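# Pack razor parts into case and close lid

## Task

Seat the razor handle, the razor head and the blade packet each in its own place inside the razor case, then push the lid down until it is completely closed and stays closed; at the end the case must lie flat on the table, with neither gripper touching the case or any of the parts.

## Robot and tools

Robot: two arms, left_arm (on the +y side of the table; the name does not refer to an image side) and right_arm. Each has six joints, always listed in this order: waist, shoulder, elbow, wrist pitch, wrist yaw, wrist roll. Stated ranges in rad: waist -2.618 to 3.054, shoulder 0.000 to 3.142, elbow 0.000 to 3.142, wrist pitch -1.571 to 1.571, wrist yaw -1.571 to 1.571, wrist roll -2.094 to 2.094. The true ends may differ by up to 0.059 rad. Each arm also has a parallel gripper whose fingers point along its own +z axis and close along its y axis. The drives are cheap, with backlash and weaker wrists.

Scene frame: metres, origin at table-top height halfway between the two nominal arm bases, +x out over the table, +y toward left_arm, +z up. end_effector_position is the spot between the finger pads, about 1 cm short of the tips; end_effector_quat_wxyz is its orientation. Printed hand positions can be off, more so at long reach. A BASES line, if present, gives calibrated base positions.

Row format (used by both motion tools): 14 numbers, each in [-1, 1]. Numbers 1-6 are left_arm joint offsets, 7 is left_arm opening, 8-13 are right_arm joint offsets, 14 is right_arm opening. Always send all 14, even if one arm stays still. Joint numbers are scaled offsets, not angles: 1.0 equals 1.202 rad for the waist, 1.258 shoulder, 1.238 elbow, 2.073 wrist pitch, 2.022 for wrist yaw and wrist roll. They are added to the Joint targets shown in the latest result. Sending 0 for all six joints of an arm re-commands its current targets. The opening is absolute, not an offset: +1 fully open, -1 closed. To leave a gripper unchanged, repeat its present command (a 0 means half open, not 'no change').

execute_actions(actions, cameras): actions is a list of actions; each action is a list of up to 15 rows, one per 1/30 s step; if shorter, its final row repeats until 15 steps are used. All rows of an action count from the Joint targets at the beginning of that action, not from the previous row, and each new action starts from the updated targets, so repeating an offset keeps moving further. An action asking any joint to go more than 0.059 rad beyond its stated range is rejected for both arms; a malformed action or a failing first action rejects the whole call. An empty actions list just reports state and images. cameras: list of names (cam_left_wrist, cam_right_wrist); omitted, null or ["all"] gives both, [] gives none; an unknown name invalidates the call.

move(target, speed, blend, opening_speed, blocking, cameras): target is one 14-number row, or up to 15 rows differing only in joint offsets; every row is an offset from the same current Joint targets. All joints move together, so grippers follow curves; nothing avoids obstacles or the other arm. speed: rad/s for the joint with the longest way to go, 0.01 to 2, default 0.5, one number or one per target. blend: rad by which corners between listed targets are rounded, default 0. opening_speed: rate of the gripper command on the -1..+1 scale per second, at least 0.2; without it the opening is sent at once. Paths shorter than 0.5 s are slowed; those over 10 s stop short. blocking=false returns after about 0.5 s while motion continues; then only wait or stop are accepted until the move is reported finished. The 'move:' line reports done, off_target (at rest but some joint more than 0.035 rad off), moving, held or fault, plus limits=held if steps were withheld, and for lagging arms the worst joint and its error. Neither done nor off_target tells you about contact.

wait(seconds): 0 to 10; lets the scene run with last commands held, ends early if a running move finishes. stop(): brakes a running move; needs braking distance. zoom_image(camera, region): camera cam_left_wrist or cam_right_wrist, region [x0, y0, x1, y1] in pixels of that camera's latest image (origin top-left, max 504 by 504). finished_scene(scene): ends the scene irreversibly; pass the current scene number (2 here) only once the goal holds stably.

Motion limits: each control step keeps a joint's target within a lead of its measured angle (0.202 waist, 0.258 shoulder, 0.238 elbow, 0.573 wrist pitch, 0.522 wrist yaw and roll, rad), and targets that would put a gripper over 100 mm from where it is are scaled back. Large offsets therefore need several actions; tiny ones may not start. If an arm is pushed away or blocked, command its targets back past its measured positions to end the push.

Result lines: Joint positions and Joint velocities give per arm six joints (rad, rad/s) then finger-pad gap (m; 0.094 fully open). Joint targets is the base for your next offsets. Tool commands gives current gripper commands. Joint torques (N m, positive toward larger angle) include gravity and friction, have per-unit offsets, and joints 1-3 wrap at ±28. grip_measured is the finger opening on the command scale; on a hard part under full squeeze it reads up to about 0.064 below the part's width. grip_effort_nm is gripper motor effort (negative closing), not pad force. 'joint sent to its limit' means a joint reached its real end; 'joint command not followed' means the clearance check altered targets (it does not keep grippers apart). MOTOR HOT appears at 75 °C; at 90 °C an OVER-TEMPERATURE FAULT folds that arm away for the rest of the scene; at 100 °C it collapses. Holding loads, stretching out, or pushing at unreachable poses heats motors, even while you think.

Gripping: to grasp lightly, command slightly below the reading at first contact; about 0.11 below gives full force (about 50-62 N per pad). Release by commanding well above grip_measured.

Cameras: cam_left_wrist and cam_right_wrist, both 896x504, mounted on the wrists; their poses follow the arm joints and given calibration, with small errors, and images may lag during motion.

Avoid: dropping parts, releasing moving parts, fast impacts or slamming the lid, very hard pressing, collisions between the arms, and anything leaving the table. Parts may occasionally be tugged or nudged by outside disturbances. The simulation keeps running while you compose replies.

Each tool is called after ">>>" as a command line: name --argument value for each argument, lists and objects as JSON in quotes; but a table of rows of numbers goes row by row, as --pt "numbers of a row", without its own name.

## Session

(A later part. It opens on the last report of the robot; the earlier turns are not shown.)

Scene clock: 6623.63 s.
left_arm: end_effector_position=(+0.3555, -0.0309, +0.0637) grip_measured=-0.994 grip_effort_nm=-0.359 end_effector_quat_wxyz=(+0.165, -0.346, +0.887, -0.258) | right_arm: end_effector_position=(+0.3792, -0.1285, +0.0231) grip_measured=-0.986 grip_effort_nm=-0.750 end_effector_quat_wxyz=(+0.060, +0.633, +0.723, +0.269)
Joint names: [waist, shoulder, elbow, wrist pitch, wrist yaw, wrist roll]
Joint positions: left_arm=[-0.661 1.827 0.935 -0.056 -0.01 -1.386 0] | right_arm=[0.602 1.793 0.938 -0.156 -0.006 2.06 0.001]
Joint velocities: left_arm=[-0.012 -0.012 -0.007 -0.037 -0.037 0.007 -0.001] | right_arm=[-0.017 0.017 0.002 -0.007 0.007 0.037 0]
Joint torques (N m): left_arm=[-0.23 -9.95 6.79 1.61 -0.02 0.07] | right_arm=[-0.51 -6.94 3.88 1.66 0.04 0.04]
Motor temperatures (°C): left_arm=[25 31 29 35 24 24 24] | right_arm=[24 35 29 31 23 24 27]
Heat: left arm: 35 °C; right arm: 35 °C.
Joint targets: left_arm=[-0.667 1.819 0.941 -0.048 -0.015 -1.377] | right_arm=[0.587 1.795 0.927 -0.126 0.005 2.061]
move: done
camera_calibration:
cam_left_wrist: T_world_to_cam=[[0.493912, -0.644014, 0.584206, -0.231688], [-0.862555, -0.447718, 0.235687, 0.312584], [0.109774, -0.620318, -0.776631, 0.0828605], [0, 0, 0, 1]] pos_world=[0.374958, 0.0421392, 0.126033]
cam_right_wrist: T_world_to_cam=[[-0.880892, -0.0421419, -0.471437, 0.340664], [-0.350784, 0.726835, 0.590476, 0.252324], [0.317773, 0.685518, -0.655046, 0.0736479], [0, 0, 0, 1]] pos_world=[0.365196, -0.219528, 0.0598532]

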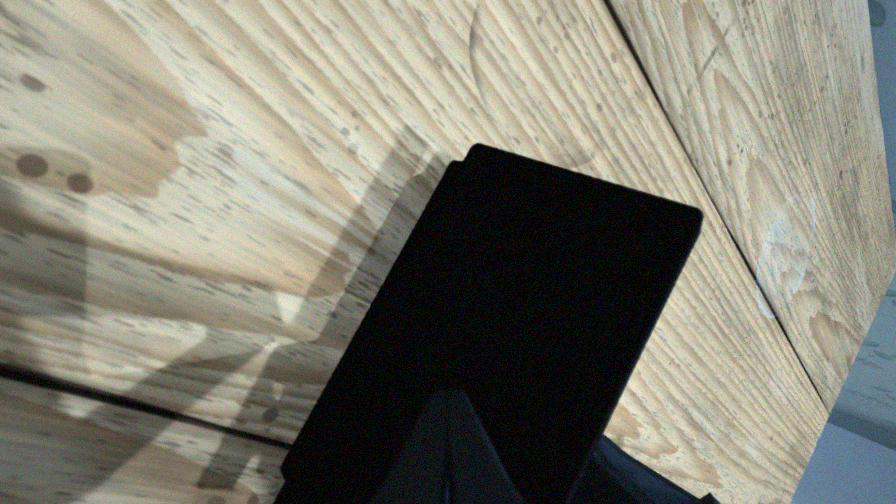

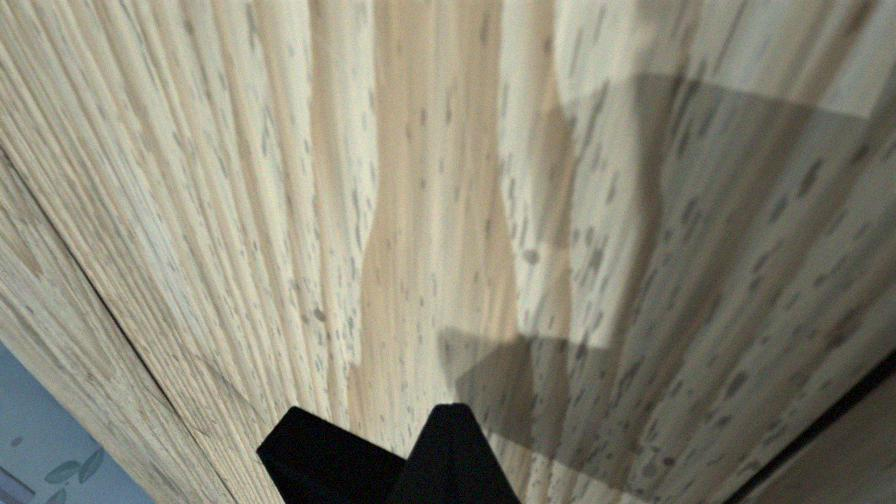

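>>> move --target '[-0.03,0.035,0.05,0.0,0,0,-1,0,0,0,0,0,0,-1]' --speed 0.12

>>> move --target '[-0.025,0.035,0.045,0.0,0,0,-1,0,0,0,0,0,0,-1]' --speed 0.12

Scene clock: 6630.90 s.
left_arm: end_effector_position=(+0.3519, -0.0476, +0.0631) grip_measured=-0.994 grip_effort_nm=-0.349 end_effector_quat_wxyz=(+0.162, -0.330, +0.892, -0.262) | right_arm: end_effector_position=(+0.3792, -0.1285, +0.0231) grip_measured=-0.986 grip_effort_nm=-0.745 end_effector_quat_wxyz=(+0.060, +0.633, +0.723, +0.269)
Joint names: [waist, shoulder, elbow, wrist pitch, wrist yaw, wrist roll]
Joint positions: left_arm=[-0.696 1.852 0.962 -0.056 -0.01 -1.386 0] | right_arm=[0.602 1.793 0.938 -0.156 -0.006 2.06 0.001]
Joint velocities: left_arm=[-0.017 0.002 -0.017 0.037 -0.022 -0.066 0] | right_arm=[0.007 0.012 -0.002 -0.007 -0.007 -0.051 0.001]
Joint torques (N m): left_arm=[-0.47 -8.68 9.63 1.65 -0.04 0.06] | right_arm=[-0.57 -7.01 3.78 1.66 0.03 0.03]
Motor temperatures (°C): left_arm=[25 31 29 35 24 24 24] | right_arm=[24 35 29 31 23 24 27]
Heat: left arm: 35 °C; right arm: 35 °C.
Joint targets: left_arm=[-0.703 1.863 1.003 -0.048 -0.015 -1.377] | right_arm=[0.587 1.795 0.927 -0.126 0.005 2.061]
move: off_target (left_arm); left_arm: the elbow is farthest, 0.041 rad from its target
camera_calibration:
cam_left_wrist: T_world_to_cam=[[0.469492, -0.659906, 0.586602, -0.232584], [-0.878371, -0.41656, 0.234398, 0.309284], [0.0896741, -0.625302, -0.775214, 0.0791373], [0, 0, 0, 1]] pos_world=[0.373765, 0.0248365, 0.125287]
cam_right_wrist: T_world_to_cam=[[-0.880892, -0.0421419, -0.471437, 0.340664], [-0.350784, 0.726835, 0.590476, 0.252324], [0.317773, 0.685518, -0.655046, 0.0736479], [0, 0, 0, 1]] pos_world=[0.365196, -0.219528, 0.0598532]

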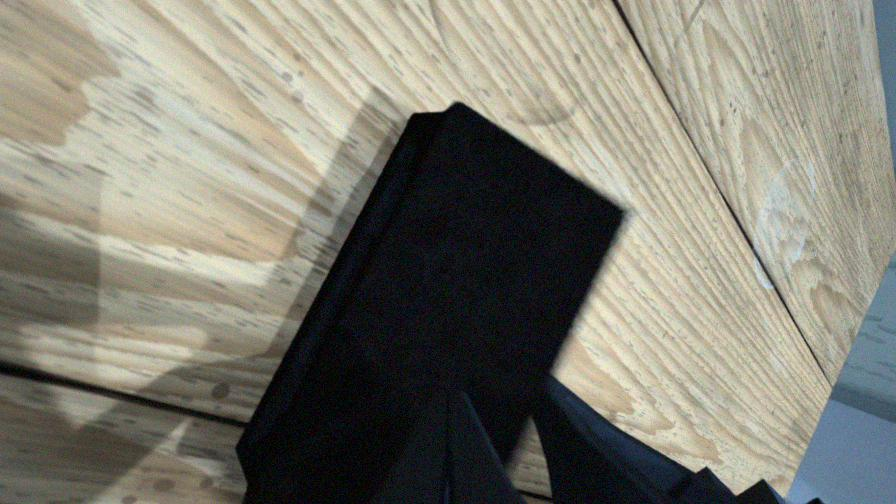

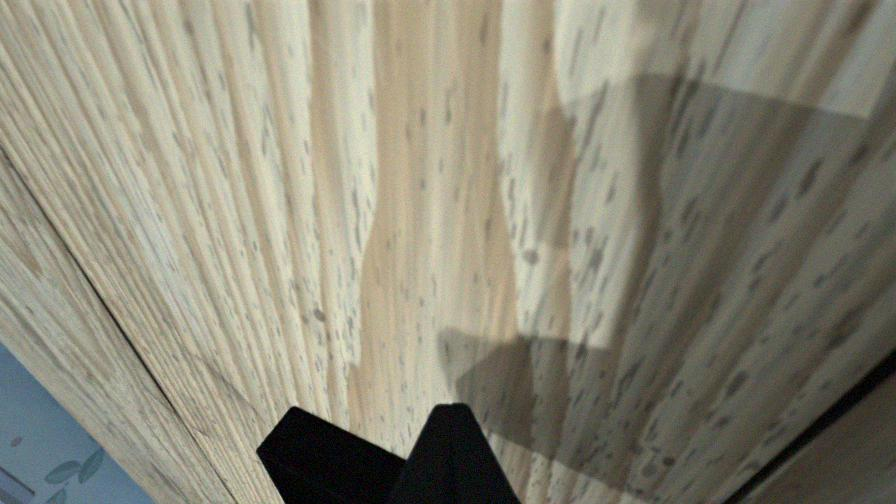

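Scene clock: 6631.67 s.
left_arm: end_effector_position=(+0.3545, -0.0685, +0.0646) grip_measured=-0.994 grip_effort_nm=-0.344 end_effector_quat_wxyz=(+0.161, -0.315, +0.896, -0.270) | right_arm: end_effector_position=(+0.3792, -0.1285, +0.0231) grip_measured=-0.986 grip_effort_nm=-0.750 end_effector_quat_wxyz=(+0.060, +0.633, +0.723, +0.269)
Joint names: [waist, shoulder, elbow, wrist pitch, wrist yaw, wrist roll]
Joint positions: left_arm=[-0.728 1.893 1.017 -0.056 -0.01 -1.386 0] | right_arm=[0.602 1.793 0.938 -0.156 -0.006 2.06 0.001]
Joint velocities: left_arm=[-0.002 0.017 0.017 0.022 0.022 -0.007 0] | right_arm=[-0.022 -0.012 -0.002 0.081 -0.139 -0.095 -0.001]
Joint torques (N m): left_arm=[-0.5 -9.01 9.69 1.65 -0.04 0.06] | right_arm=[-0.5 -7.04 3.79 1.67 0.04 0.04]
Motor temperatures (°C): left_arm=[25 30 29 35 24 24 24] | right_arm=[24 35 29 31 23 24 27]
Heat: left arm: 35 °C; right arm: 35 °C.
Joint targets: left_arm=[-0.733 1.907 1.058 -0.048 -0.015 -1.377] | right_arm=[0.587 1.795 0.927 -0.126 0.005 2.061]
move: off_target (left_arm); left_arm: the elbow is farthest, 0.041 rad from its target
camera_calibration:
cam_left_wrist: T_world_to_cam=[[0.441812, -0.66934, 0.597316, -0.240032], [-0.893749, -0.385963, 0.228571, 0.310368], [0.0775501, -0.634837, -0.768745, 0.0702691], [0, 0, 0, 1]] pos_world=[0.377991, 0.00373698, 0.126453]
cam_right_wrist: T_world_to_cam=[[-0.880892, -0.0421419, -0.471437, 0.340664], [-0.350784, 0.726835, 0.590476, 0.252324], [0.317773, 0.685518, -0.655046, 0.0736479], [0, 0, 0, 1]] pos_world=[0.365196, -0.219528, 0.0598532]

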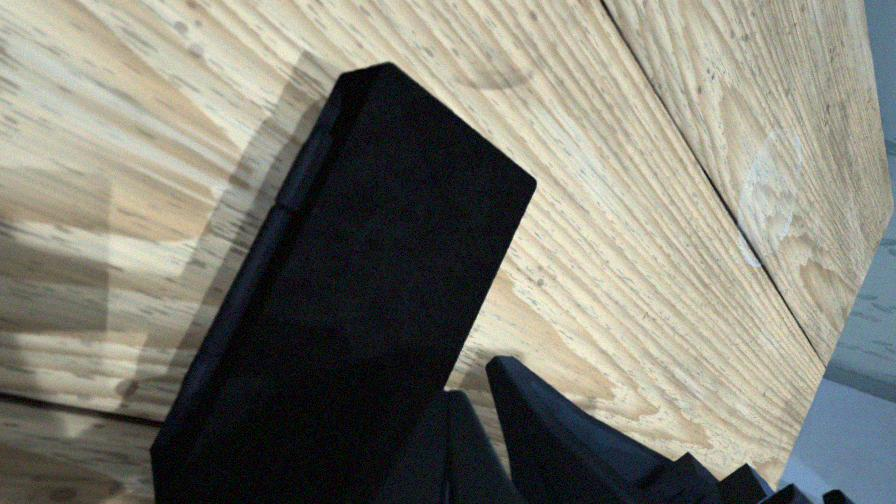

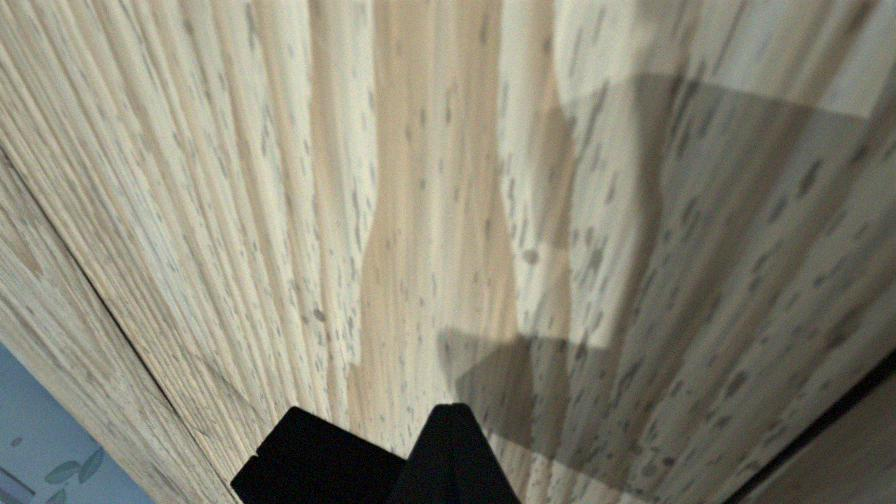

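>>> move --pt "0 0 0 0 0 0 -1 -0.03 -0.04 0 0 0 0 -1" --pt "0 0 0 0 0 0 -1 -0.08 -0.3 0 0 0 0 -1" --speed 0.4 --cameras '[]'

>>> move --target '[-0.015,0.06,0.03,0.0,0,0,-1,0,0,0,0,0,0,-1]' --speed 0.12

Scene clock: 6640.50 s.
left_arm: end_effector_position=(+0.3545, -0.0685, +0.0646) grip_measured=-0.994 grip_effort_nm=-0.349 end_effector_quat_wxyz=(+0.161, -0.315, +0.896, -0.270) | right_arm: end_effector_position=(+0.4096, -0.1581, +0.1622) grip_measured=-0.986 grip_effort_nm=-0.745 end_effector_quat_wxyz=(+0.118, +0.625, +0.648, +0.420)
Joint names: [waist, shoulder, elbow, wrist pitch, wrist yaw, wrist roll]
Joint positions: left_arm=[-0.728 1.893 1.017 -0.056 -0.01 -1.386 0] | right_arm=[0.504 1.447 0.935 -0.156 -0.006 2.06 0.001]
Joint velocities: left_arm=[-0.022 -0.007 0.007 -0.022 0.007 0.022 -0.001] | right_arm=[0.002 -0.012 0.007 -0.007 -0.037 0.066 0]
Joint torques (N m): left_arm=[-0.54 -9.09 9.74 1.64 -0.02 0.05] | right_arm=[-0.47 -7.36 5.22 2.08 0.03 0.04]
Motor temperatures (°C): left_arm=[25 30 29 35 24 24 24] | right_arm=[24 35 29 31 23 24 27]
Heat: left arm: 35 °C; right arm: 35 °C.
Joint targets: left_arm=[-0.733 1.907 1.058 -0.048 -0.015 -1.377] | right_arm=[0.491 1.418 0.927 -0.126 0.005 2.061]
move: off_target (left_arm); left_arm: the elbow is farthest, 0.041 rad from its target
No camera images: "cameras" was empty.

Scene clock: 6641.47 s.
left_arm: end_effector_position=(+0.3548, -0.0753, +0.0438) grip_measured=-0.994 grip_effort_nm=-0.354 end_effector_quat_wxyz=(+0.150, -0.312, +0.903, -0.254) | right_arm: end_effector_position=(+0.4096, -0.1581, +0.1622) grip_measured=-0.986 grip_effort_nm=-0.750 end_effector_quat_wxyz=(+0.118, +0.625, +0.648, +0.420)
Joint names: [waist, shoulder, elbow, wrist pitch, wrist yaw, wrist roll]
Joint positions: left_arm=[-0.739 1.97 1.054 -0.056 -0.01 -1.386 0] | right_arm=[0.504 1.447 0.935 -0.156 -0.006 2.06 0.001]
Joint velocities: left_arm=[0.007 -0.007 0.002 -0.051 -0.081 0.022 0] | right_arm=[-0.002 -0.002 -0.012 0.037 -0.037 0.022 0]
Joint torques (N m): left_arm=[-0.46 -9.54 9.52 1.56 -0.03 0.06] | right_arm=[-0.49 -7.41 5.2 2.09 0.04 0.04]
Motor temperatures (°C): left_arm=[25 30 29 35 24 24 24] | right_arm=[24 35 29 31 23 24 27]
Heat: left arm: 35 °C; right arm: 35 °C.
Joint targets: left_arm=[-0.751 1.982 1.096 -0.048 -0.015 -1.377] | right_arm=[0.491 1.418 0.927 -0.126 0.005 2.061]
move: off_target (left_arm); left_arm: the elbow is farthest, 0.041 rad from its target
camera_calibration:
cam_left_wrist: T_world_to_cam=[[0.451987, -0.689408, 0.56606, -0.236049], [-0.89076, -0.382601, 0.245281, 0.31128], [0.0474762, -0.615088, -0.787028, 0.0628221], [0, 0, 0, 1]] pos_world=[0.380984, -0.00499676, 0.106709]
cam_right_wrist: T_world_to_cam=[[-0.705602, 0.145275, -0.693557, 0.425598], [-0.457197, 0.654448, 0.60222, 0.232564], [0.541384, 0.74202, -0.39536, 0.0505983], [0, 0, 0, 1]] pos_world=[0.379237, -0.251575, 0.175126]

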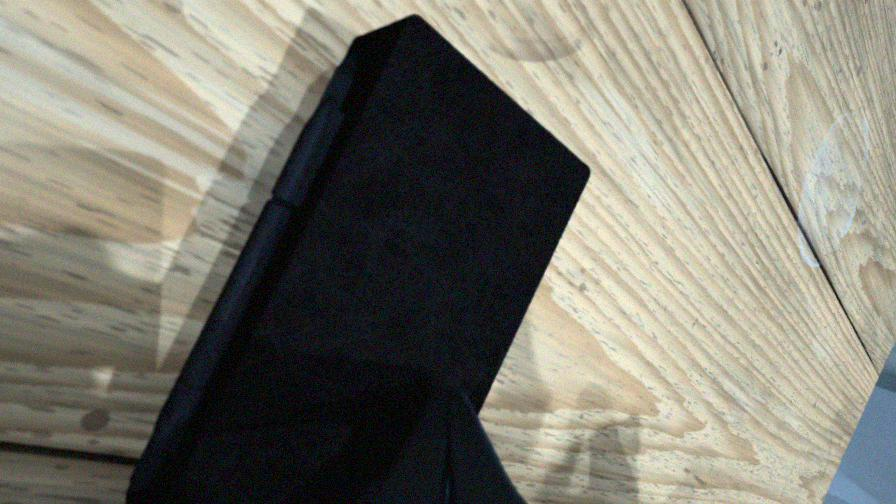

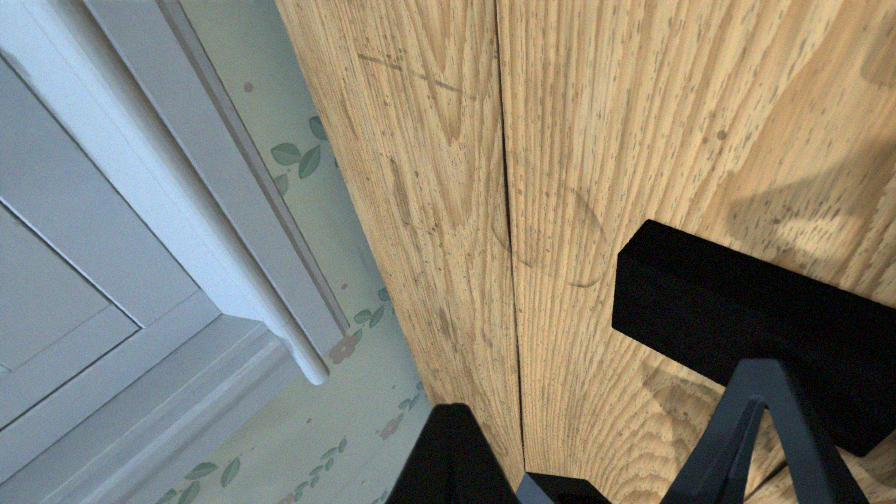

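>>> move --target '[0,0.03,0,0.0,0,0,-1,0,0,0,0,0,0,-1]' --speed 0.08

>>> move --target '[0,0.03,0,0.0,0,0,-1,0,0,0,0,0,0,-1]' --speed 0.08

Scene clock: 6646.53 s.
left_arm: end_effector_position=(+0.3566, -0.0769, +0.0393) grip_measured=-0.994 grip_effort_nm=-0.354 end_effector_quat_wxyz=(+0.148, -0.312, +0.904, -0.252) | right_arm: end_effector_position=(+0.4096, -0.1581, +0.1622) grip_measured=-0.986 grip_effort_nm=-0.745 end_effector_quat_wxyz=(+0.118, +0.625, +0.648, +0.420)
Joint names: [waist, shoulder, elbow, wrist pitch, wrist yaw, wrist roll]
Joint positions: left_arm=[-0.739 1.99 1.067 -0.054 -0.01 -1.386 0] | right_arm=[0.504 1.447 0.935 -0.156 -0.006 2.06 0.001]
Joint velocities: left_arm=[-0.017 -0.017 -0.002 -0.051 0.022 -0.022 0.001] | right_arm=[0.007 -0.012 -0.002 0.007 -0.11 -0.051 -0.001]
Joint torques (N m): left_arm=[-0.36 -8.35 8.59 1.57 -0.05 0.06] | right_arm=[-0.46 -7.42 5.27 2.08 0.04 0.04]
Motor temperatures (°C): left_arm=[25 30 30 35 24 24 24] | right_arm=[24 35 29 32 23 24 27]
Heat: left arm: 35 °C; right arm: 35 °C.
Joint targets: left_arm=[-0.751 2.020 1.096 -0.048 -0.015 -1.377] | right_arm=[0.491 1.418 0.927 -0.126 0.005 2.061]
move: done
camera_calibration:
cam_left_wrist: T_world_to_cam=[[0.454579, -0.691698, 0.56117, -0.236306], [-0.889626, -0.383603, 0.247818, 0.312766], [0.043851, -0.611885, -0.789731, 0.0599197], [0, 0, 0, 1]] pos_world=[0.383037, -0.00681023, 0.102419]
cam_right_wrist: T_world_to_cam=[[-0.705602, 0.145275, -0.693557, 0.425598], [-0.457197, 0.654448, 0.60222, 0.232564], [0.541384, 0.74202, -0.39536, 0.0505983], [0, 0, 0, 1]] pos_world=[0.379237, -0.251575, 0.175126]

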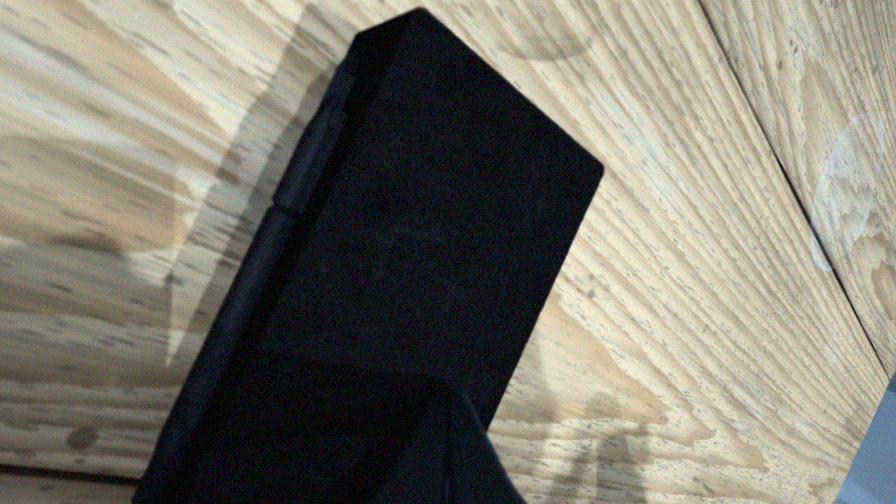

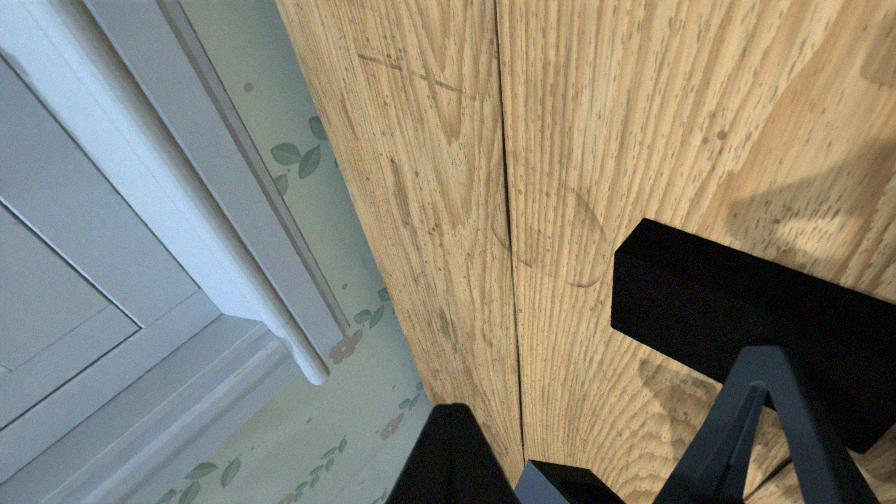

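Scene clock: 6647.37 s.
left_arm: end_effector_position=(+0.3626, -0.0822, +0.0382) grip_measured=-0.994 grip_effort_nm=-0.354 end_effector_quat_wxyz=(+0.153, -0.311, +0.901, -0.261) | right_arm: end_effector_position=(+0.4096, -0.1581, +0.1622) grip_measured=-0.986 grip_effort_nm=-0.750 end_effector_quat_wxyz=(+0.118, +0.625, +0.648, +0.420)
Joint names: [waist, shoulder, elbow, wrist pitch, wrist yaw, wrist roll]
Joint positions: left_arm=[-0.739 2.011 1.079 -0.024 -0.01 -1.386 0] | right_arm=[0.504 1.447 0.935 -0.156 -0.006 2.06 0.001]
Joint velocities: left_arm=[0.002 -0.027 0.012 -0.007 0.007 0.037 0] | right_arm=[-0.007 -0.007 -0.007 -0.095 0.007 -0.007 -0.001]
Joint torques (N m): left_arm=[-0.5 -7.38 7.42 1.28 -0.05 0.06] | right_arm=[-0.43 -7.45 5.23 2.11 0.04 0.03]
Motor temperatures (°C): left_arm=[25 30 30 35 24 24 24] | right_arm=[24 35 29 32 23 24 27]
Heat: left arm: 35 °C; right arm: 35 °C.
Joint targets: left_arm=[-0.751 2.058 1.096 -0.048 -0.015 -1.377] | right_arm=[0.491 1.418 0.927 -0.126 0.005 2.061]
move: off_target (left_arm); left_arm: the shoulder is farthest, 0.046 rad from its target
camera_calibration:
cam_left_wrist: T_world_to_cam=[[0.44541, -0.683597, 0.578191, -0.238783], [-0.893543, -0.380142, 0.238899, 0.318424], [0.0564841, -0.623047, -0.780143, 0.0496268], [0, 0, 0, 1]] pos_world=[0.388079, -0.011265, 0.100707]
cam_right_wrist: T_world_to_cam=[[-0.705602, 0.145275, -0.693557, 0.425598], [-0.457197, 0.654448, 0.60222, 0.232564], [0.541384, 0.74202, -0.39536, 0.0505983], [0, 0, 0, 1]] pos_world=[0.379237, -0.251575, 0.175126]

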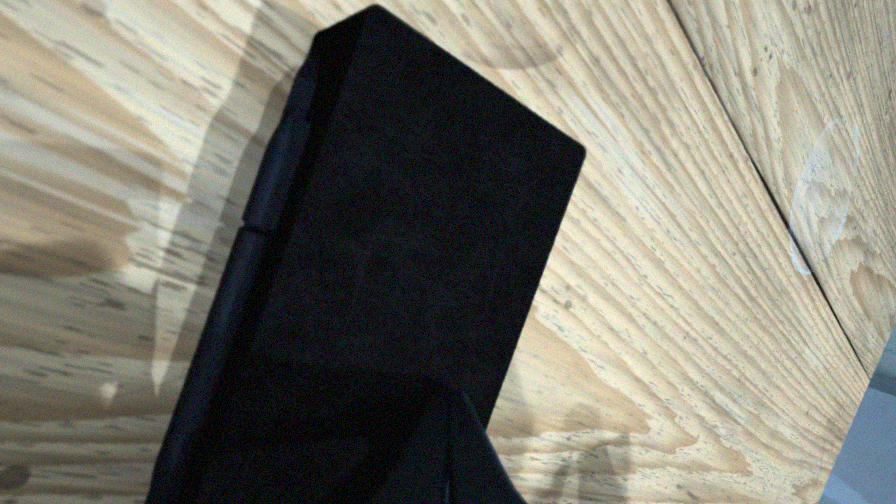

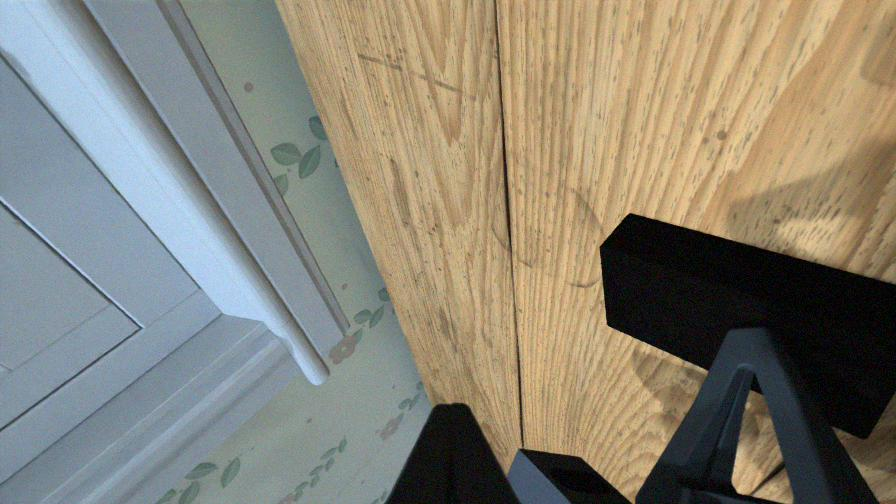

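>>> move --pt "0 -0.2 0 0 0 0 -1 -0.2 -0.05 0 0 0 0 -1" --pt "0.03 -0.2 0.9 -0.58 0 0 -1 -0.4 -0.25 0 0 0 0 -1" --pt "0.025 0.29 0.91 -0.59 0 0 -1 -0.4 -0.25 0 0 0 0 -1" --speed 0.6

Scene clock: 6672.90 s.
left_arm: end_effector_position=(+0.3826, -0.0928, +0.0891) grip_measured=-0.994 grip_effort_nm=-0.349 end_effector_quat_wxyz=(+0.025, -0.330, +0.943, -0.033) | right_arm: end_effector_position=(+0.4345, -0.3546, +0.2852) grip_measured=-0.986 grip_effort_nm=-0.750 end_effector_quat_wxyz=(+0.283, +0.694, +0.438, +0.496)
Joint names: [waist, shoulder, elbow, wrist pitch, wrist yaw, wrist roll]
Joint positions: left_arm=[-0.728 2.427 2.188 -1.249 -0.01 -1.386 0] | right_arm=[0.022 1.132 0.935 -0.158 -0.003 2.06 0.001]
Joint velocities: left_arm=[0.007 -0.022 0.002 0.037 0.051 -0.051 0] | right_arm=[0.007 0.022 -0.002 -0.051 0.007 -0.037 0]
Joint torques (N m): left_arm=[0.03 -15.28 9.36 0.13 -0.05 0.04] | right_arm=[-0.49 -4.97 5.59 2.32 0.02 0.03]
Motor temperatures (°C): left_arm=[25 30 30 34 24 24 24] | right_arm=[24 35 29 34 23 24 27]
Heat: left arm: 34 °C; right arm: 35 °C.
Joint targets: left_arm=[-0.721 2.423 2.222 -1.271 -0.015 -1.377] | right_arm=[0.010 1.103 0.927 -0.126 0.005 2.061]
move: done
camera_calibration:
cam_left_wrist: T_world_to_cam=[[0.592392, -0.799533, 0.0990833, -0.308607], [-0.753956, -0.50683, 0.41794, 0.238948], [-0.283938, -0.322289, -0.903055, 0.250723], [0, 0, 0, 1]] pos_world=[0.434163, -0.0448299, 0.157129]
cam_right_wrist: T_world_to_cam=[[-0.317158, 0.465429, -0.826309, 0.539696], [-0.281625, 0.785768, 0.550688, 0.283445], [0.905593, 0.407364, -0.118136, -0.124432], [0, 0, 0, 1]] pos_world=[0.363678, -0.423223, 0.275166]

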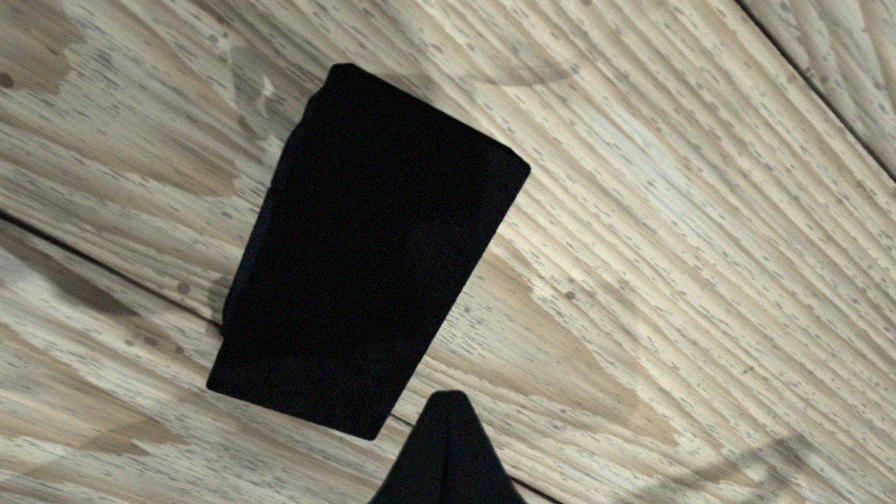

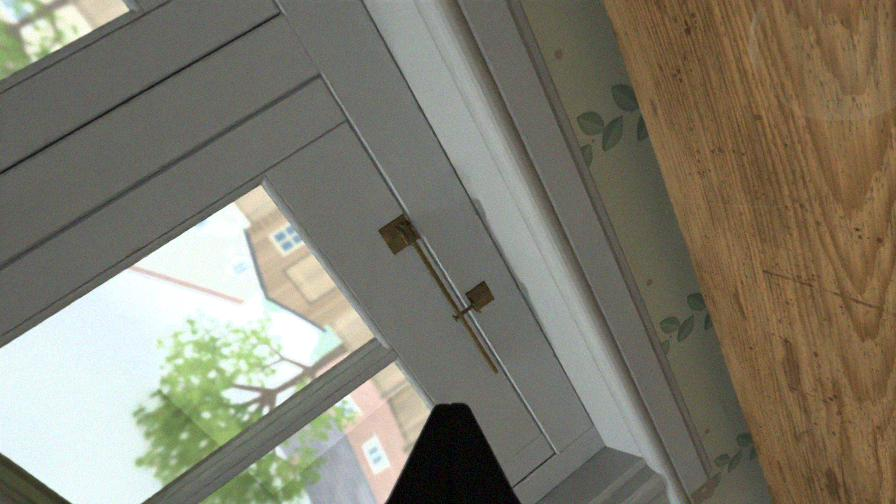

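>>> move --target '[-0.01,0.1,0,0,0,0,-1,0,0,0,0,0,0,-1]' --speed 0.15 --cameras '[]'

>>> move --target '[0,0.04,0,0,0,0,-1,0,0,0,0,0,0,-1]' --speed 0.1

>>> move --target '[0,0.04,0,0,0,0,-1,0,0,0,0,0,0,-1]' --speed 0.1

Scene clock: 6686.87 s.
left_arm: end_effector_position=(+0.3742, -0.0855, +0.0418) grip_measured=-0.994 grip_effort_nm=-0.359 end_effector_quat_wxyz=(-0.002, -0.329, +0.944, +0.013) | right_arm: end_effector_position=(+0.4345, -0.3546, +0.2852) grip_measured=-0.986 grip_effort_nm=-0.750 end_effector_quat_wxyz=(+0.283, +0.694, +0.438, +0.496)
Joint names: [waist, shoulder, elbow, wrist pitch, wrist yaw, wrist roll]
Joint positions: left_arm=[-0.728 2.528 2.188 -1.254 -0.01 -1.383 0] | right_arm=[0.022 1.132 0.935 -0.158 -0.003 2.06 0.001]
Joint velocities: left_arm=[-0.027 0.017 0.012 -0.051 0.066 -0.081 0] | right_arm=[0.002 -0.007 -0.007 0.007 -0.037 0.066 0]
Joint torques (N m): left_arm=[-0.62 -13.45 9.29 -0.03 0.01 0.03] | right_arm=[-0.46 -4.96 5.61 2.32 0.01 0.04]
Motor temperatures (°C): left_arm=[25 31 30 33 24 24 24] | right_arm=[24 34 29 36 23 24 27]
Heat: left arm: 33 °C; right arm: 36 °C.
Joint targets: left_arm=[-0.733 2.548 2.222 -1.271 -0.015 -1.377] | right_arm=[0.010 1.103 0.927 -0.126 0.005 2.061]
move: done
No camera images: "cameras" was empty.

Scene clock: 6687.63 s.
left_arm: end_effector_position=(+0.3741, -0.0854, +0.0411) grip_measured=-0.994 grip_effort_nm=-0.349 end_effector_quat_wxyz=(-0.004, -0.325, +0.946, +0.016) | right_arm: end_effector_position=(+0.4345, -0.3546, +0.2852) grip_measured=-0.986 grip_effort_nm=-0.745 end_effector_quat_wxyz=(+0.283, +0.694, +0.438, +0.496)
Joint names: [waist, shoulder, elbow, wrist pitch, wrist yaw, wrist roll]
Joint positions: left_arm=[-0.728 2.539 2.205 -1.268 -0.01 -1.375 0] | right_arm=[0.022 1.132 0.935 -0.158 -0.003 2.06 0.001]
Joint velocities: left_arm=[0.007 -0.002 -0.007 -0.051 -0.022 0.066 -0.001] | right_arm=[0.012 0.002 -0.002 -0.022 -0.007 -0.022 0.001]
Joint torques (N m): left_arm=[-0.58 -10.59 7.54 0.11 -0.04 0.05] | right_arm=[-0.44 -4.97 5.56 2.32 0 0.04]
Motor temperatures (°C): left_arm=[25 31 30 33 24 24 24] | right_arm=[24 34 29 36 23 24 27]
Heat: left arm: 33 °C; right arm: 36 °C.
Joint targets: left_arm=[-0.733 2.599 2.222 -1.271 -0.015 -1.377] | right_arm=[0.010 1.103 0.927 -0.126 0.005 2.061]
move: off_target (left_arm); left_arm: the shoulder is farthest, 0.059 rad from its target
camera_calibration:
cam_left_wrist: T_world_to_cam=[[0.587502, -0.80914, -0.0115742, -0.287394], [-0.722591, -0.530992, 0.442617, 0.241528], [-0.364285, -0.251675, -0.896636, 0.243134], [0, 0, 0, 1]] pos_world=[0.43194, -0.0431018, 0.107772]
cam_right_wrist: T_world_to_cam=[[-0.317158, 0.465429, -0.826309, 0.539696], [-0.281625, 0.785768, 0.550688, 0.283445], [0.905593, 0.407364, -0.118136, -0.124432], [0, 0, 0, 1]] pos_world=[0.363678, -0.423223, 0.275166]

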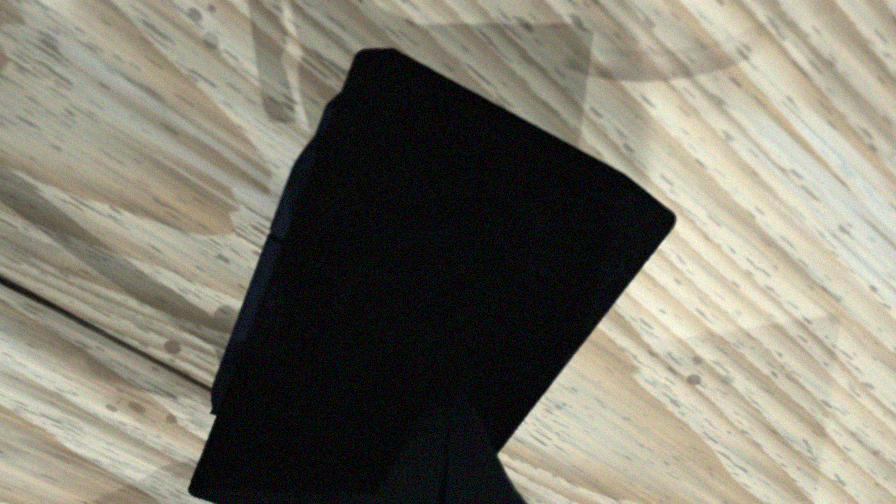

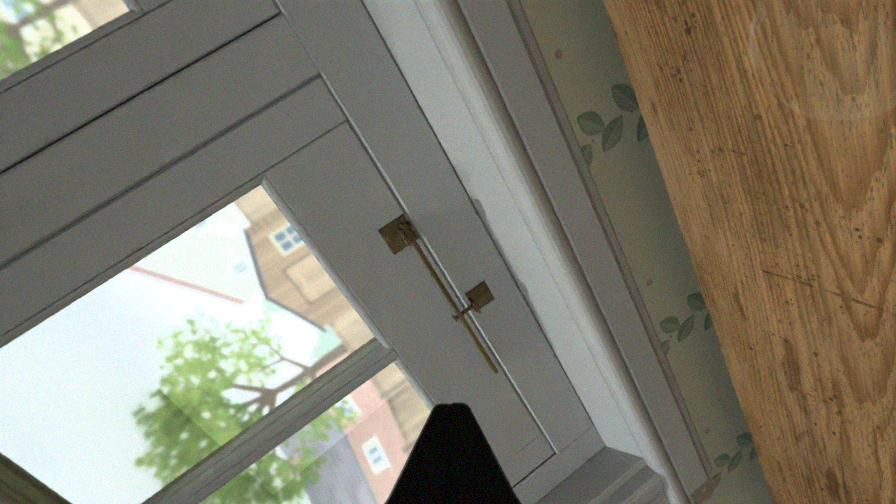

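Scene clock: 6688.40 s.
left_arm: end_effector_position=(+0.3742, -0.0855, +0.0401) grip_measured=-0.994 grip_effort_nm=-0.354 end_effector_quat_wxyz=(-0.006, -0.325, +0.946, +0.020) | right_arm: end_effector_position=(+0.4345, -0.3546, +0.2852) grip_measured=-0.986 grip_effort_nm=-0.750 end_effector_quat_wxyz=(+0.283, +0.694, +0.438, +0.496)
Joint names: [waist, shoulder, elbow, wrist pitch, wrist yaw, wrist roll]
Joint positions: left_arm=[-0.728 2.554 2.229 -1.286 -0.01 -1.375 0] | right_arm=[0.022 1.132 0.935 -0.158 -0.003 2.06 0.001]
Joint velocities: left_arm=[0.037 -0.002 -0.007 -0.022 -0.051 0.007 -0.001] | right_arm=[-0.017 -0.012 0.002 -0.022 -0.022 0.051 -0.001]
Joint torques (N m): left_arm=[-0.5 -7.92 5.72 0.31 -0.06 0.05] | right_arm=[-0.49 -4.98 5.63 2.32 0 0.04]
Motor temperatures (°C): left_arm=[25 31 30 33 24 24 24] | right_arm=[24 34 29 36 23 24 27]
Heat: left arm: 33 °C; right arm: 36 °C.
Joint targets: left_arm=[-0.733 2.649 2.222 -1.271 -0.015 -1.377] | right_arm=[0.010 1.103 0.927 -0.126 0.005 2.061]
move: off_target (left_arm); left_arm: the shoulder is farthest, 0.095 rad from its target
camera_calibration:
cam_left_wrist: T_world_to_cam=[[0.58739, -0.809044, -0.0205348, -0.287181], [-0.719503, -0.533661, 0.444433, 0.240533], [-0.370524, -0.24628, -0.895577, 0.24505], [0, 0, 0, 1]] pos_world=[0.432548, -0.0436275, 0.106663]
cam_right_wrist: T_world_to_cam=[[-0.317158, 0.465429, -0.826309, 0.539696], [-0.281625, 0.785768, 0.550688, 0.283445], [0.905593, 0.407364, -0.118136, -0.124432], [0, 0, 0, 1]] pos_world=[0.363678, -0.423223, 0.275166]

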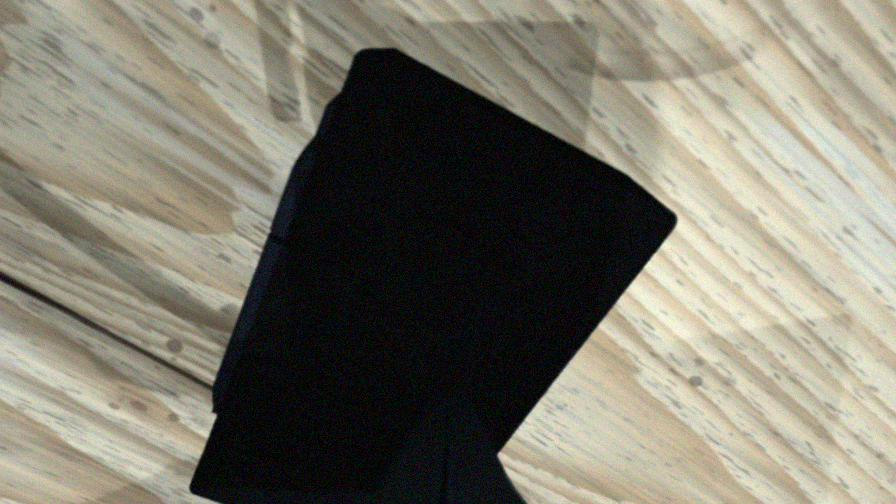

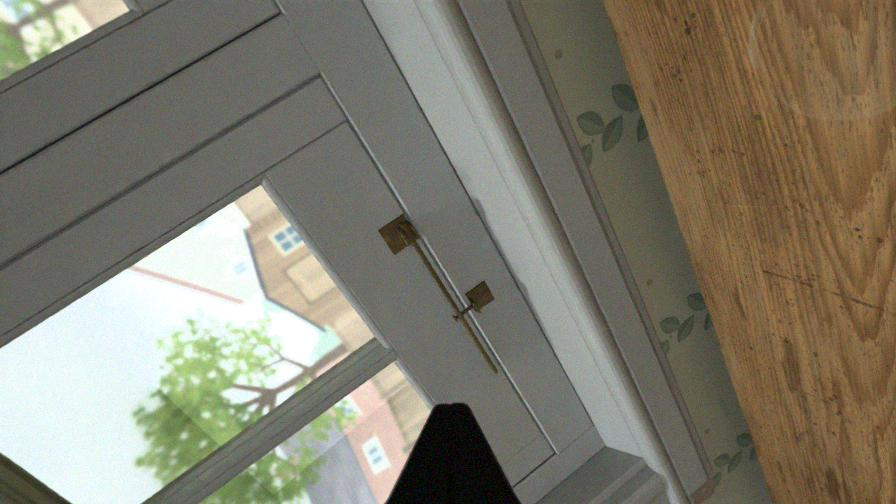

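>>> move --target '[0,0.1,-0.04,0,0,0,-1,0,0,0,0,0,0,-1]' --speed 0.1 --cameras '[]'

>>> move --target '[0,0.1,-0.04,0.02,0,0,-1,0,0,0,0,0,0,-1]' --speed 0.1 --cameras '[]'

>>> move --target '[0,0.1,-0.04,0.02,0,0,-1,0,0,0,0,0,0,-1]' --speed 0.1

Scene clock: 6700.27 s.
left_arm: end_effector_position=(+0.3736, -0.0850, +0.0383) grip_measured=-0.994 grip_effort_nm=-0.349 end_effector_quat_wxyz=(-0.009, -0.326, +0.945, +0.025) | right_arm: end_effector_position=(+0.4345, -0.3546, +0.2852) grip_measured=-0.986 grip_effort_nm=-0.745 end_effector_quat_wxyz=(+0.283, +0.694, +0.438, +0.496)
Joint names: [waist, shoulder, elbow, wrist pitch, wrist yaw, wrist roll]
Joint positions: left_arm=[-0.728 2.567 2.245 -1.3 -0.01 -1.378 0] | right_arm=[0.022 1.132 0.935 -0.158 -0.003 2.06 0.001]
Joint velocities: left_arm=[0.007 -0.002 0.007 0.037 0.007 0.051 0] | right_arm=[-0.007 0.017 0.002 0.051 0.037 0.007 -0.001]
Joint torques (N m): left_arm=[-0.35 -2.7 1.85 0.41 -0.04 0.05] | right_arm=[-0.46 -4.97 5.6 2.31 0 0.04]
Motor temperatures (°C): left_arm=[25 30 29 32 24 24 24] | right_arm=[24 33 29 37 23 24 27]
Heat: left arm: 32 °C; right arm: 37 °C.
Joint targets: left_arm=[-0.732 2.730 2.189 -1.276 -0.015 -1.377] | right_arm=[0.010 1.103 0.927 -0.126 0.005 2.061]
move: off_target (left_arm); left_arm: the shoulder is farthest, 0.208 rad from its target
No camera images: "cameras" was empty.

Scene clock: 6701.77 s.
left_arm: end_effector_position=(+0.3736, -0.0850, +0.0383) grip_measured=-0.994 grip_effort_nm=-0.349 end_effector_quat_wxyz=(-0.009, -0.326, +0.945, +0.025) | right_arm: end_effector_position=(+0.4345, -0.3546, +0.2852) grip_measured=-0.986 grip_effort_nm=-0.745 end_effector_quat_wxyz=(+0.283, +0.694, +0.438, +0.496)
Joint names: [waist, shoulder, elbow, wrist pitch, wrist yaw, wrist roll]
Joint positions: left_arm=[-0.728 2.567 2.245 -1.3 -0.01 -1.378 0] | right_arm=[0.022 1.132 0.935 -0.158 -0.003 2.06 0.001]
Joint velocities: left_arm=[-0.002 0.007 -0.007 0.022 -0.022 -0.066 0] | right_arm=[-0.012 -0.002 -0.002 0.022 0.007 0.022 -0.001]
Joint torques (N m): left_arm=[-0.31 -3.04 1.11 0.62 -0.02 0.05] | right_arm=[-0.44 -4.97 5.56 2.31 0 0.03]
Motor temperatures (°C): left_arm=[25 29 29 32 24 24 24] | right_arm=[24 33 29 37 23 24 27]
Heat: left arm: 32 °C; right arm: 37 °C.
Joint targets: left_arm=[-0.731 2.726 2.180 -1.256 -0.015 -1.378] | right_arm=[0.010 1.103 0.927 -0.126 0.005 2.061]
move: off_target (left_arm); left_arm: the shoulder is farthest, 0.289 rad from its target
No camera images: "cameras" was empty.

Scene clock: 6703.27 s.
left_arm: end_effector_position=(+0.3736, -0.0850, +0.0383) grip_measured=-0.994 grip_effort_nm=-0.349 end_effector_quat_wxyz=(-0.009, -0.326, +0.945, +0.025) | right_arm: end_effector_position=(+0.4345, -0.3546, +0.2852) grip_measured=-0.986 grip_effort_nm=-0.745 end_effector_quat_wxyz=(+0.283, +0.694, +0.438, +0.496)
Joint names: [waist, shoulder, elbow, wrist pitch, wrist yaw, wrist roll]
Joint positions: left_arm=[-0.728 2.567 2.245 -1.3 -0.01 -1.378 0] | right_arm=[0.022 1.132 0.935 -0.158 -0.003 2.06 0.001]
Joint velocities: left_arm=[-0.007 -0.017 -0.002 -0.022 -0.081 -0.051 -0.001] | right_arm=[0.002 0.017 -0.002 -0.037 0.051 0.022 -0.002]
Joint torques (N m): left_arm=[-0.21 -3.12 0.73 0.8 -0.05 0.03] | right_arm=[-0.47 -5 5.6 2.31 0.01 0.04]
Motor temperatures (°C): left_arm=[25 29 29 32 24 24 24] | right_arm=[24 33 29 37 23 24 27]
Heat: left arm: 32 °C; right arm: 37 °C.
Joint targets: left_arm=[-0.730 2.724 2.174 -1.243 -0.015 -1.378] | right_arm=[0.010 1.103 0.927 -0.126 0.005 2.061]
move: off_target (left_arm); left_arm: the shoulder is farthest, 0.285 rad from its target
camera_calibration:
cam_left_wrist: T_world_to_cam=[[0.58966, -0.807057, -0.0309928, -0.286695], [-0.714293, -0.539025, 0.446361, 0.238702], [-0.376944, -0.241063, -0.894316, 0.246122], [0, 0, 0, 1]] pos_world=[0.43233, -0.043382, 0.104678]
cam_right_wrist: T_world_to_cam=[[-0.317158, 0.465429, -0.826309, 0.539696], [-0.281625, 0.785768, 0.550688, 0.283445], [0.905593, 0.407364, -0.118136, -0.124432], [0, 0, 0, 1]] pos_world=[0.363678, -0.423223, 0.275166]

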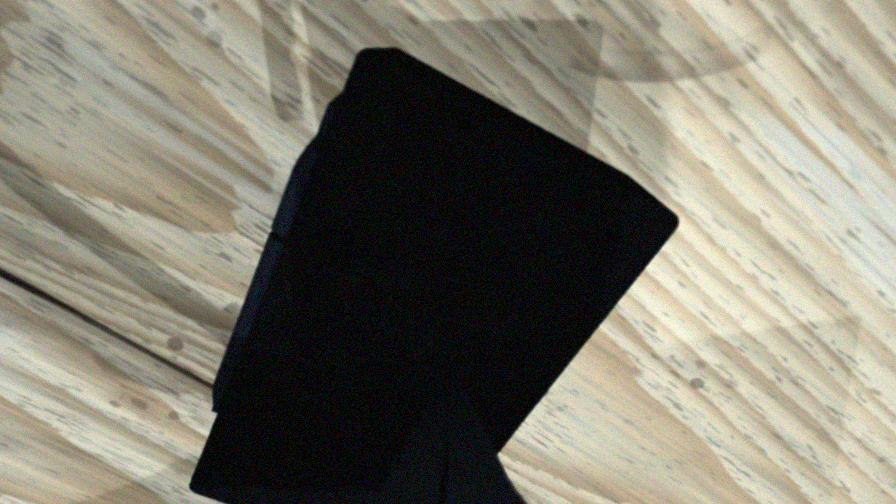

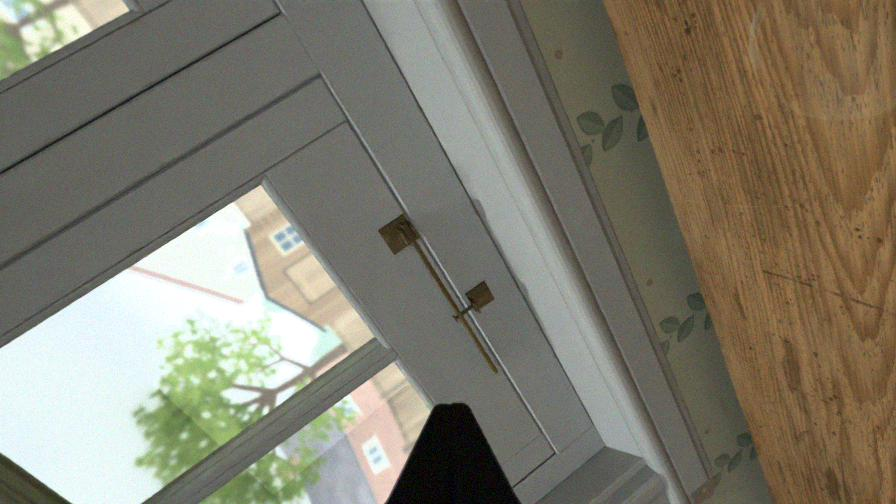

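>>> move --target '[0,0.06,0.07,-0.05,0,0,-1,0,0,0,0,0,0,-1]' --speed 0.1 --cameras '[]'

>>> move --pt "0 -0.22 0.02 0 0 0 -1 0 0 0 0 0 0 -1" --pt "0.3 -0.55 0 0 0 0 -1 0 0 0 0 0 0 -1" --speed 0.4

Scene clock: 6711.33 s.
left_arm: end_effector_position=(+0.3738, -0.0852, +0.0384) grip_measured=-0.994 grip_effort_nm=-0.354 end_effector_quat_wxyz=(-0.015, -0.327, +0.944, +0.036) | right_arm: end_effector_position=(+0.4345, -0.3546, +0.2852) grip_measured=-0.986 grip_effort_nm=-0.750 end_effector_quat_wxyz=(+0.283, +0.694, +0.438, +0.496)
Joint names: [waist, shoulder, elbow, wrist pitch, wrist yaw, wrist roll]
Joint positions: left_arm=[-0.728 2.611 2.327 -1.364 -0.01 -1.379 0] | right_arm=[0.022 1.132 0.935 -0.158 -0.003 2.06 0.001]
Joint velocities: left_arm=[0.012 -0.012 0.017 -0.081 -0.022 0.11 -0.001] | right_arm=[-0.007 0.012 -0.002 -0.007 0.007 0.007 0]
Joint torques (N m): left_arm=[-0.09 -2.85 1.78 0.25 -0.03 0.04] | right_arm=[-0.47 -4.98 5.59 2.32 0 0.04]
Motor temperatures (°C): left_arm=[25 29 29 32 24 24 24] | right_arm=[24 33 29 37 23 24 27]
Heat: left arm: 32 °C; right arm: 37 °C.
Joint targets: left_arm=[-0.730 2.774 2.271 -1.348 -0.015 -1.379] | right_arm=[0.010 1.103 0.927 -0.126 0.005 2.061]
move: off_target (left_arm); left_arm: the shoulder is farthest, 0.188 rad from its target
No camera images: "cameras" was empty.

Scene clock: 6713.67 s.
left_arm: end_effector_position=(+0.4618, +0.0676, +0.2678) grip_measured=-0.994 grip_effort_nm=-0.359 end_effector_quat_wxyz=(+0.133, -0.488, +0.849, -0.150) | right_arm: end_effector_position=(+0.4345, -0.3546, +0.2852) grip_measured=-0.986 grip_effort_nm=-0.750 end_effector_quat_wxyz=(+0.283, +0.694, +0.438, +0.496)
Joint names: [waist, shoulder, elbow, wrist pitch, wrist yaw, wrist roll]
Joint positions: left_arm=[-0.359 2.1 2.289 -1.355 -0.008 -1.386 0] | right_arm=[0.022 1.132 0.935 -0.158 -0.003 2.06 0.001]
Joint velocities: left_arm=[-0.012 0.002 0.002 0.037 -0.051 -0.007 0] | right_arm=[-0.002 -0.007 -0.002 -0.022 0.007 0.007 0.002]
Joint torques (N m): left_arm=[-0.8 -13.65 5 1.2 -0.05 0.04] | right_arm=[-0.5 -4.97 5.61 2.31 0 0.04]
Motor temperatures (°C): left_arm=[25 29 29 32 24 24 24] | right_arm=[24 33 29 38 23 24 27]
Heat: left arm: 32 °C; right arm: 38 °C.
Joint targets: left_arm=[-0.369 2.082 2.271 -1.348 -0.015 -1.379] | right_arm=[0.010 1.103 0.927 -0.126 0.005 2.061]
move: done
camera_calibration:
cam_left_wrist: T_world_to_cam=[[0.764573, -0.504032, 0.401721, -0.42561], [-0.633191, -0.703809, 0.322059, 0.288515], [0.120406, -0.500604, -0.857262, 0.299302], [0, 0, 0, 1]] pos_world=[0.472057, 0.13837, 0.334637]
cam_right_wrist: T_world_to_cam=[[-0.317158, 0.465429, -0.826309, 0.539696], [-0.281625, 0.785768, 0.550688, 0.283445], [0.905593, 0.407364, -0.118136, -0.124432], [0, 0, 0, 1]] pos_world=[0.363678, -0.423223, 0.275166]

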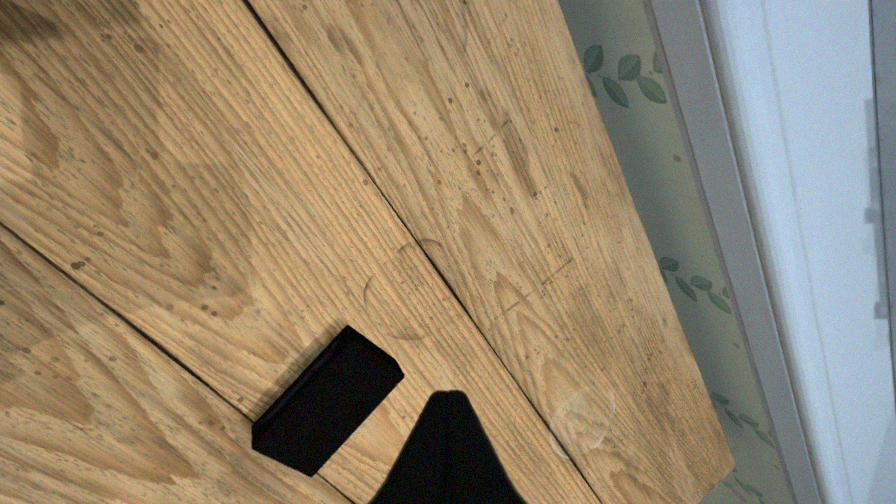

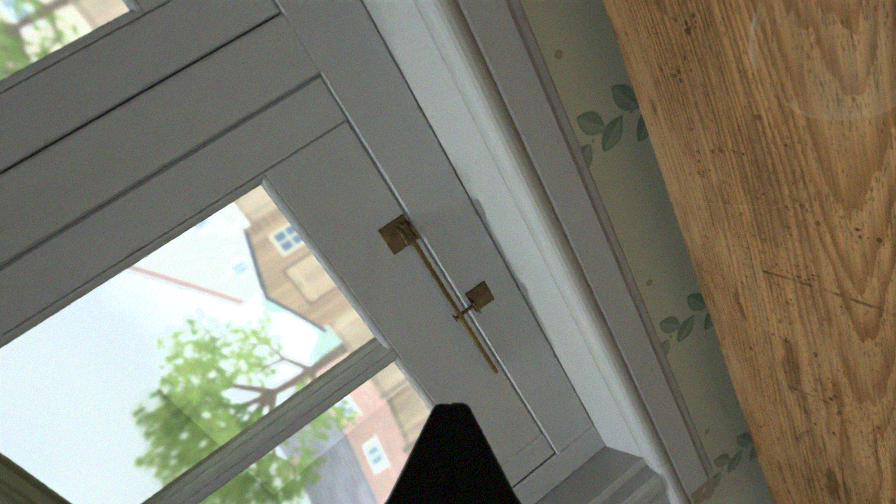

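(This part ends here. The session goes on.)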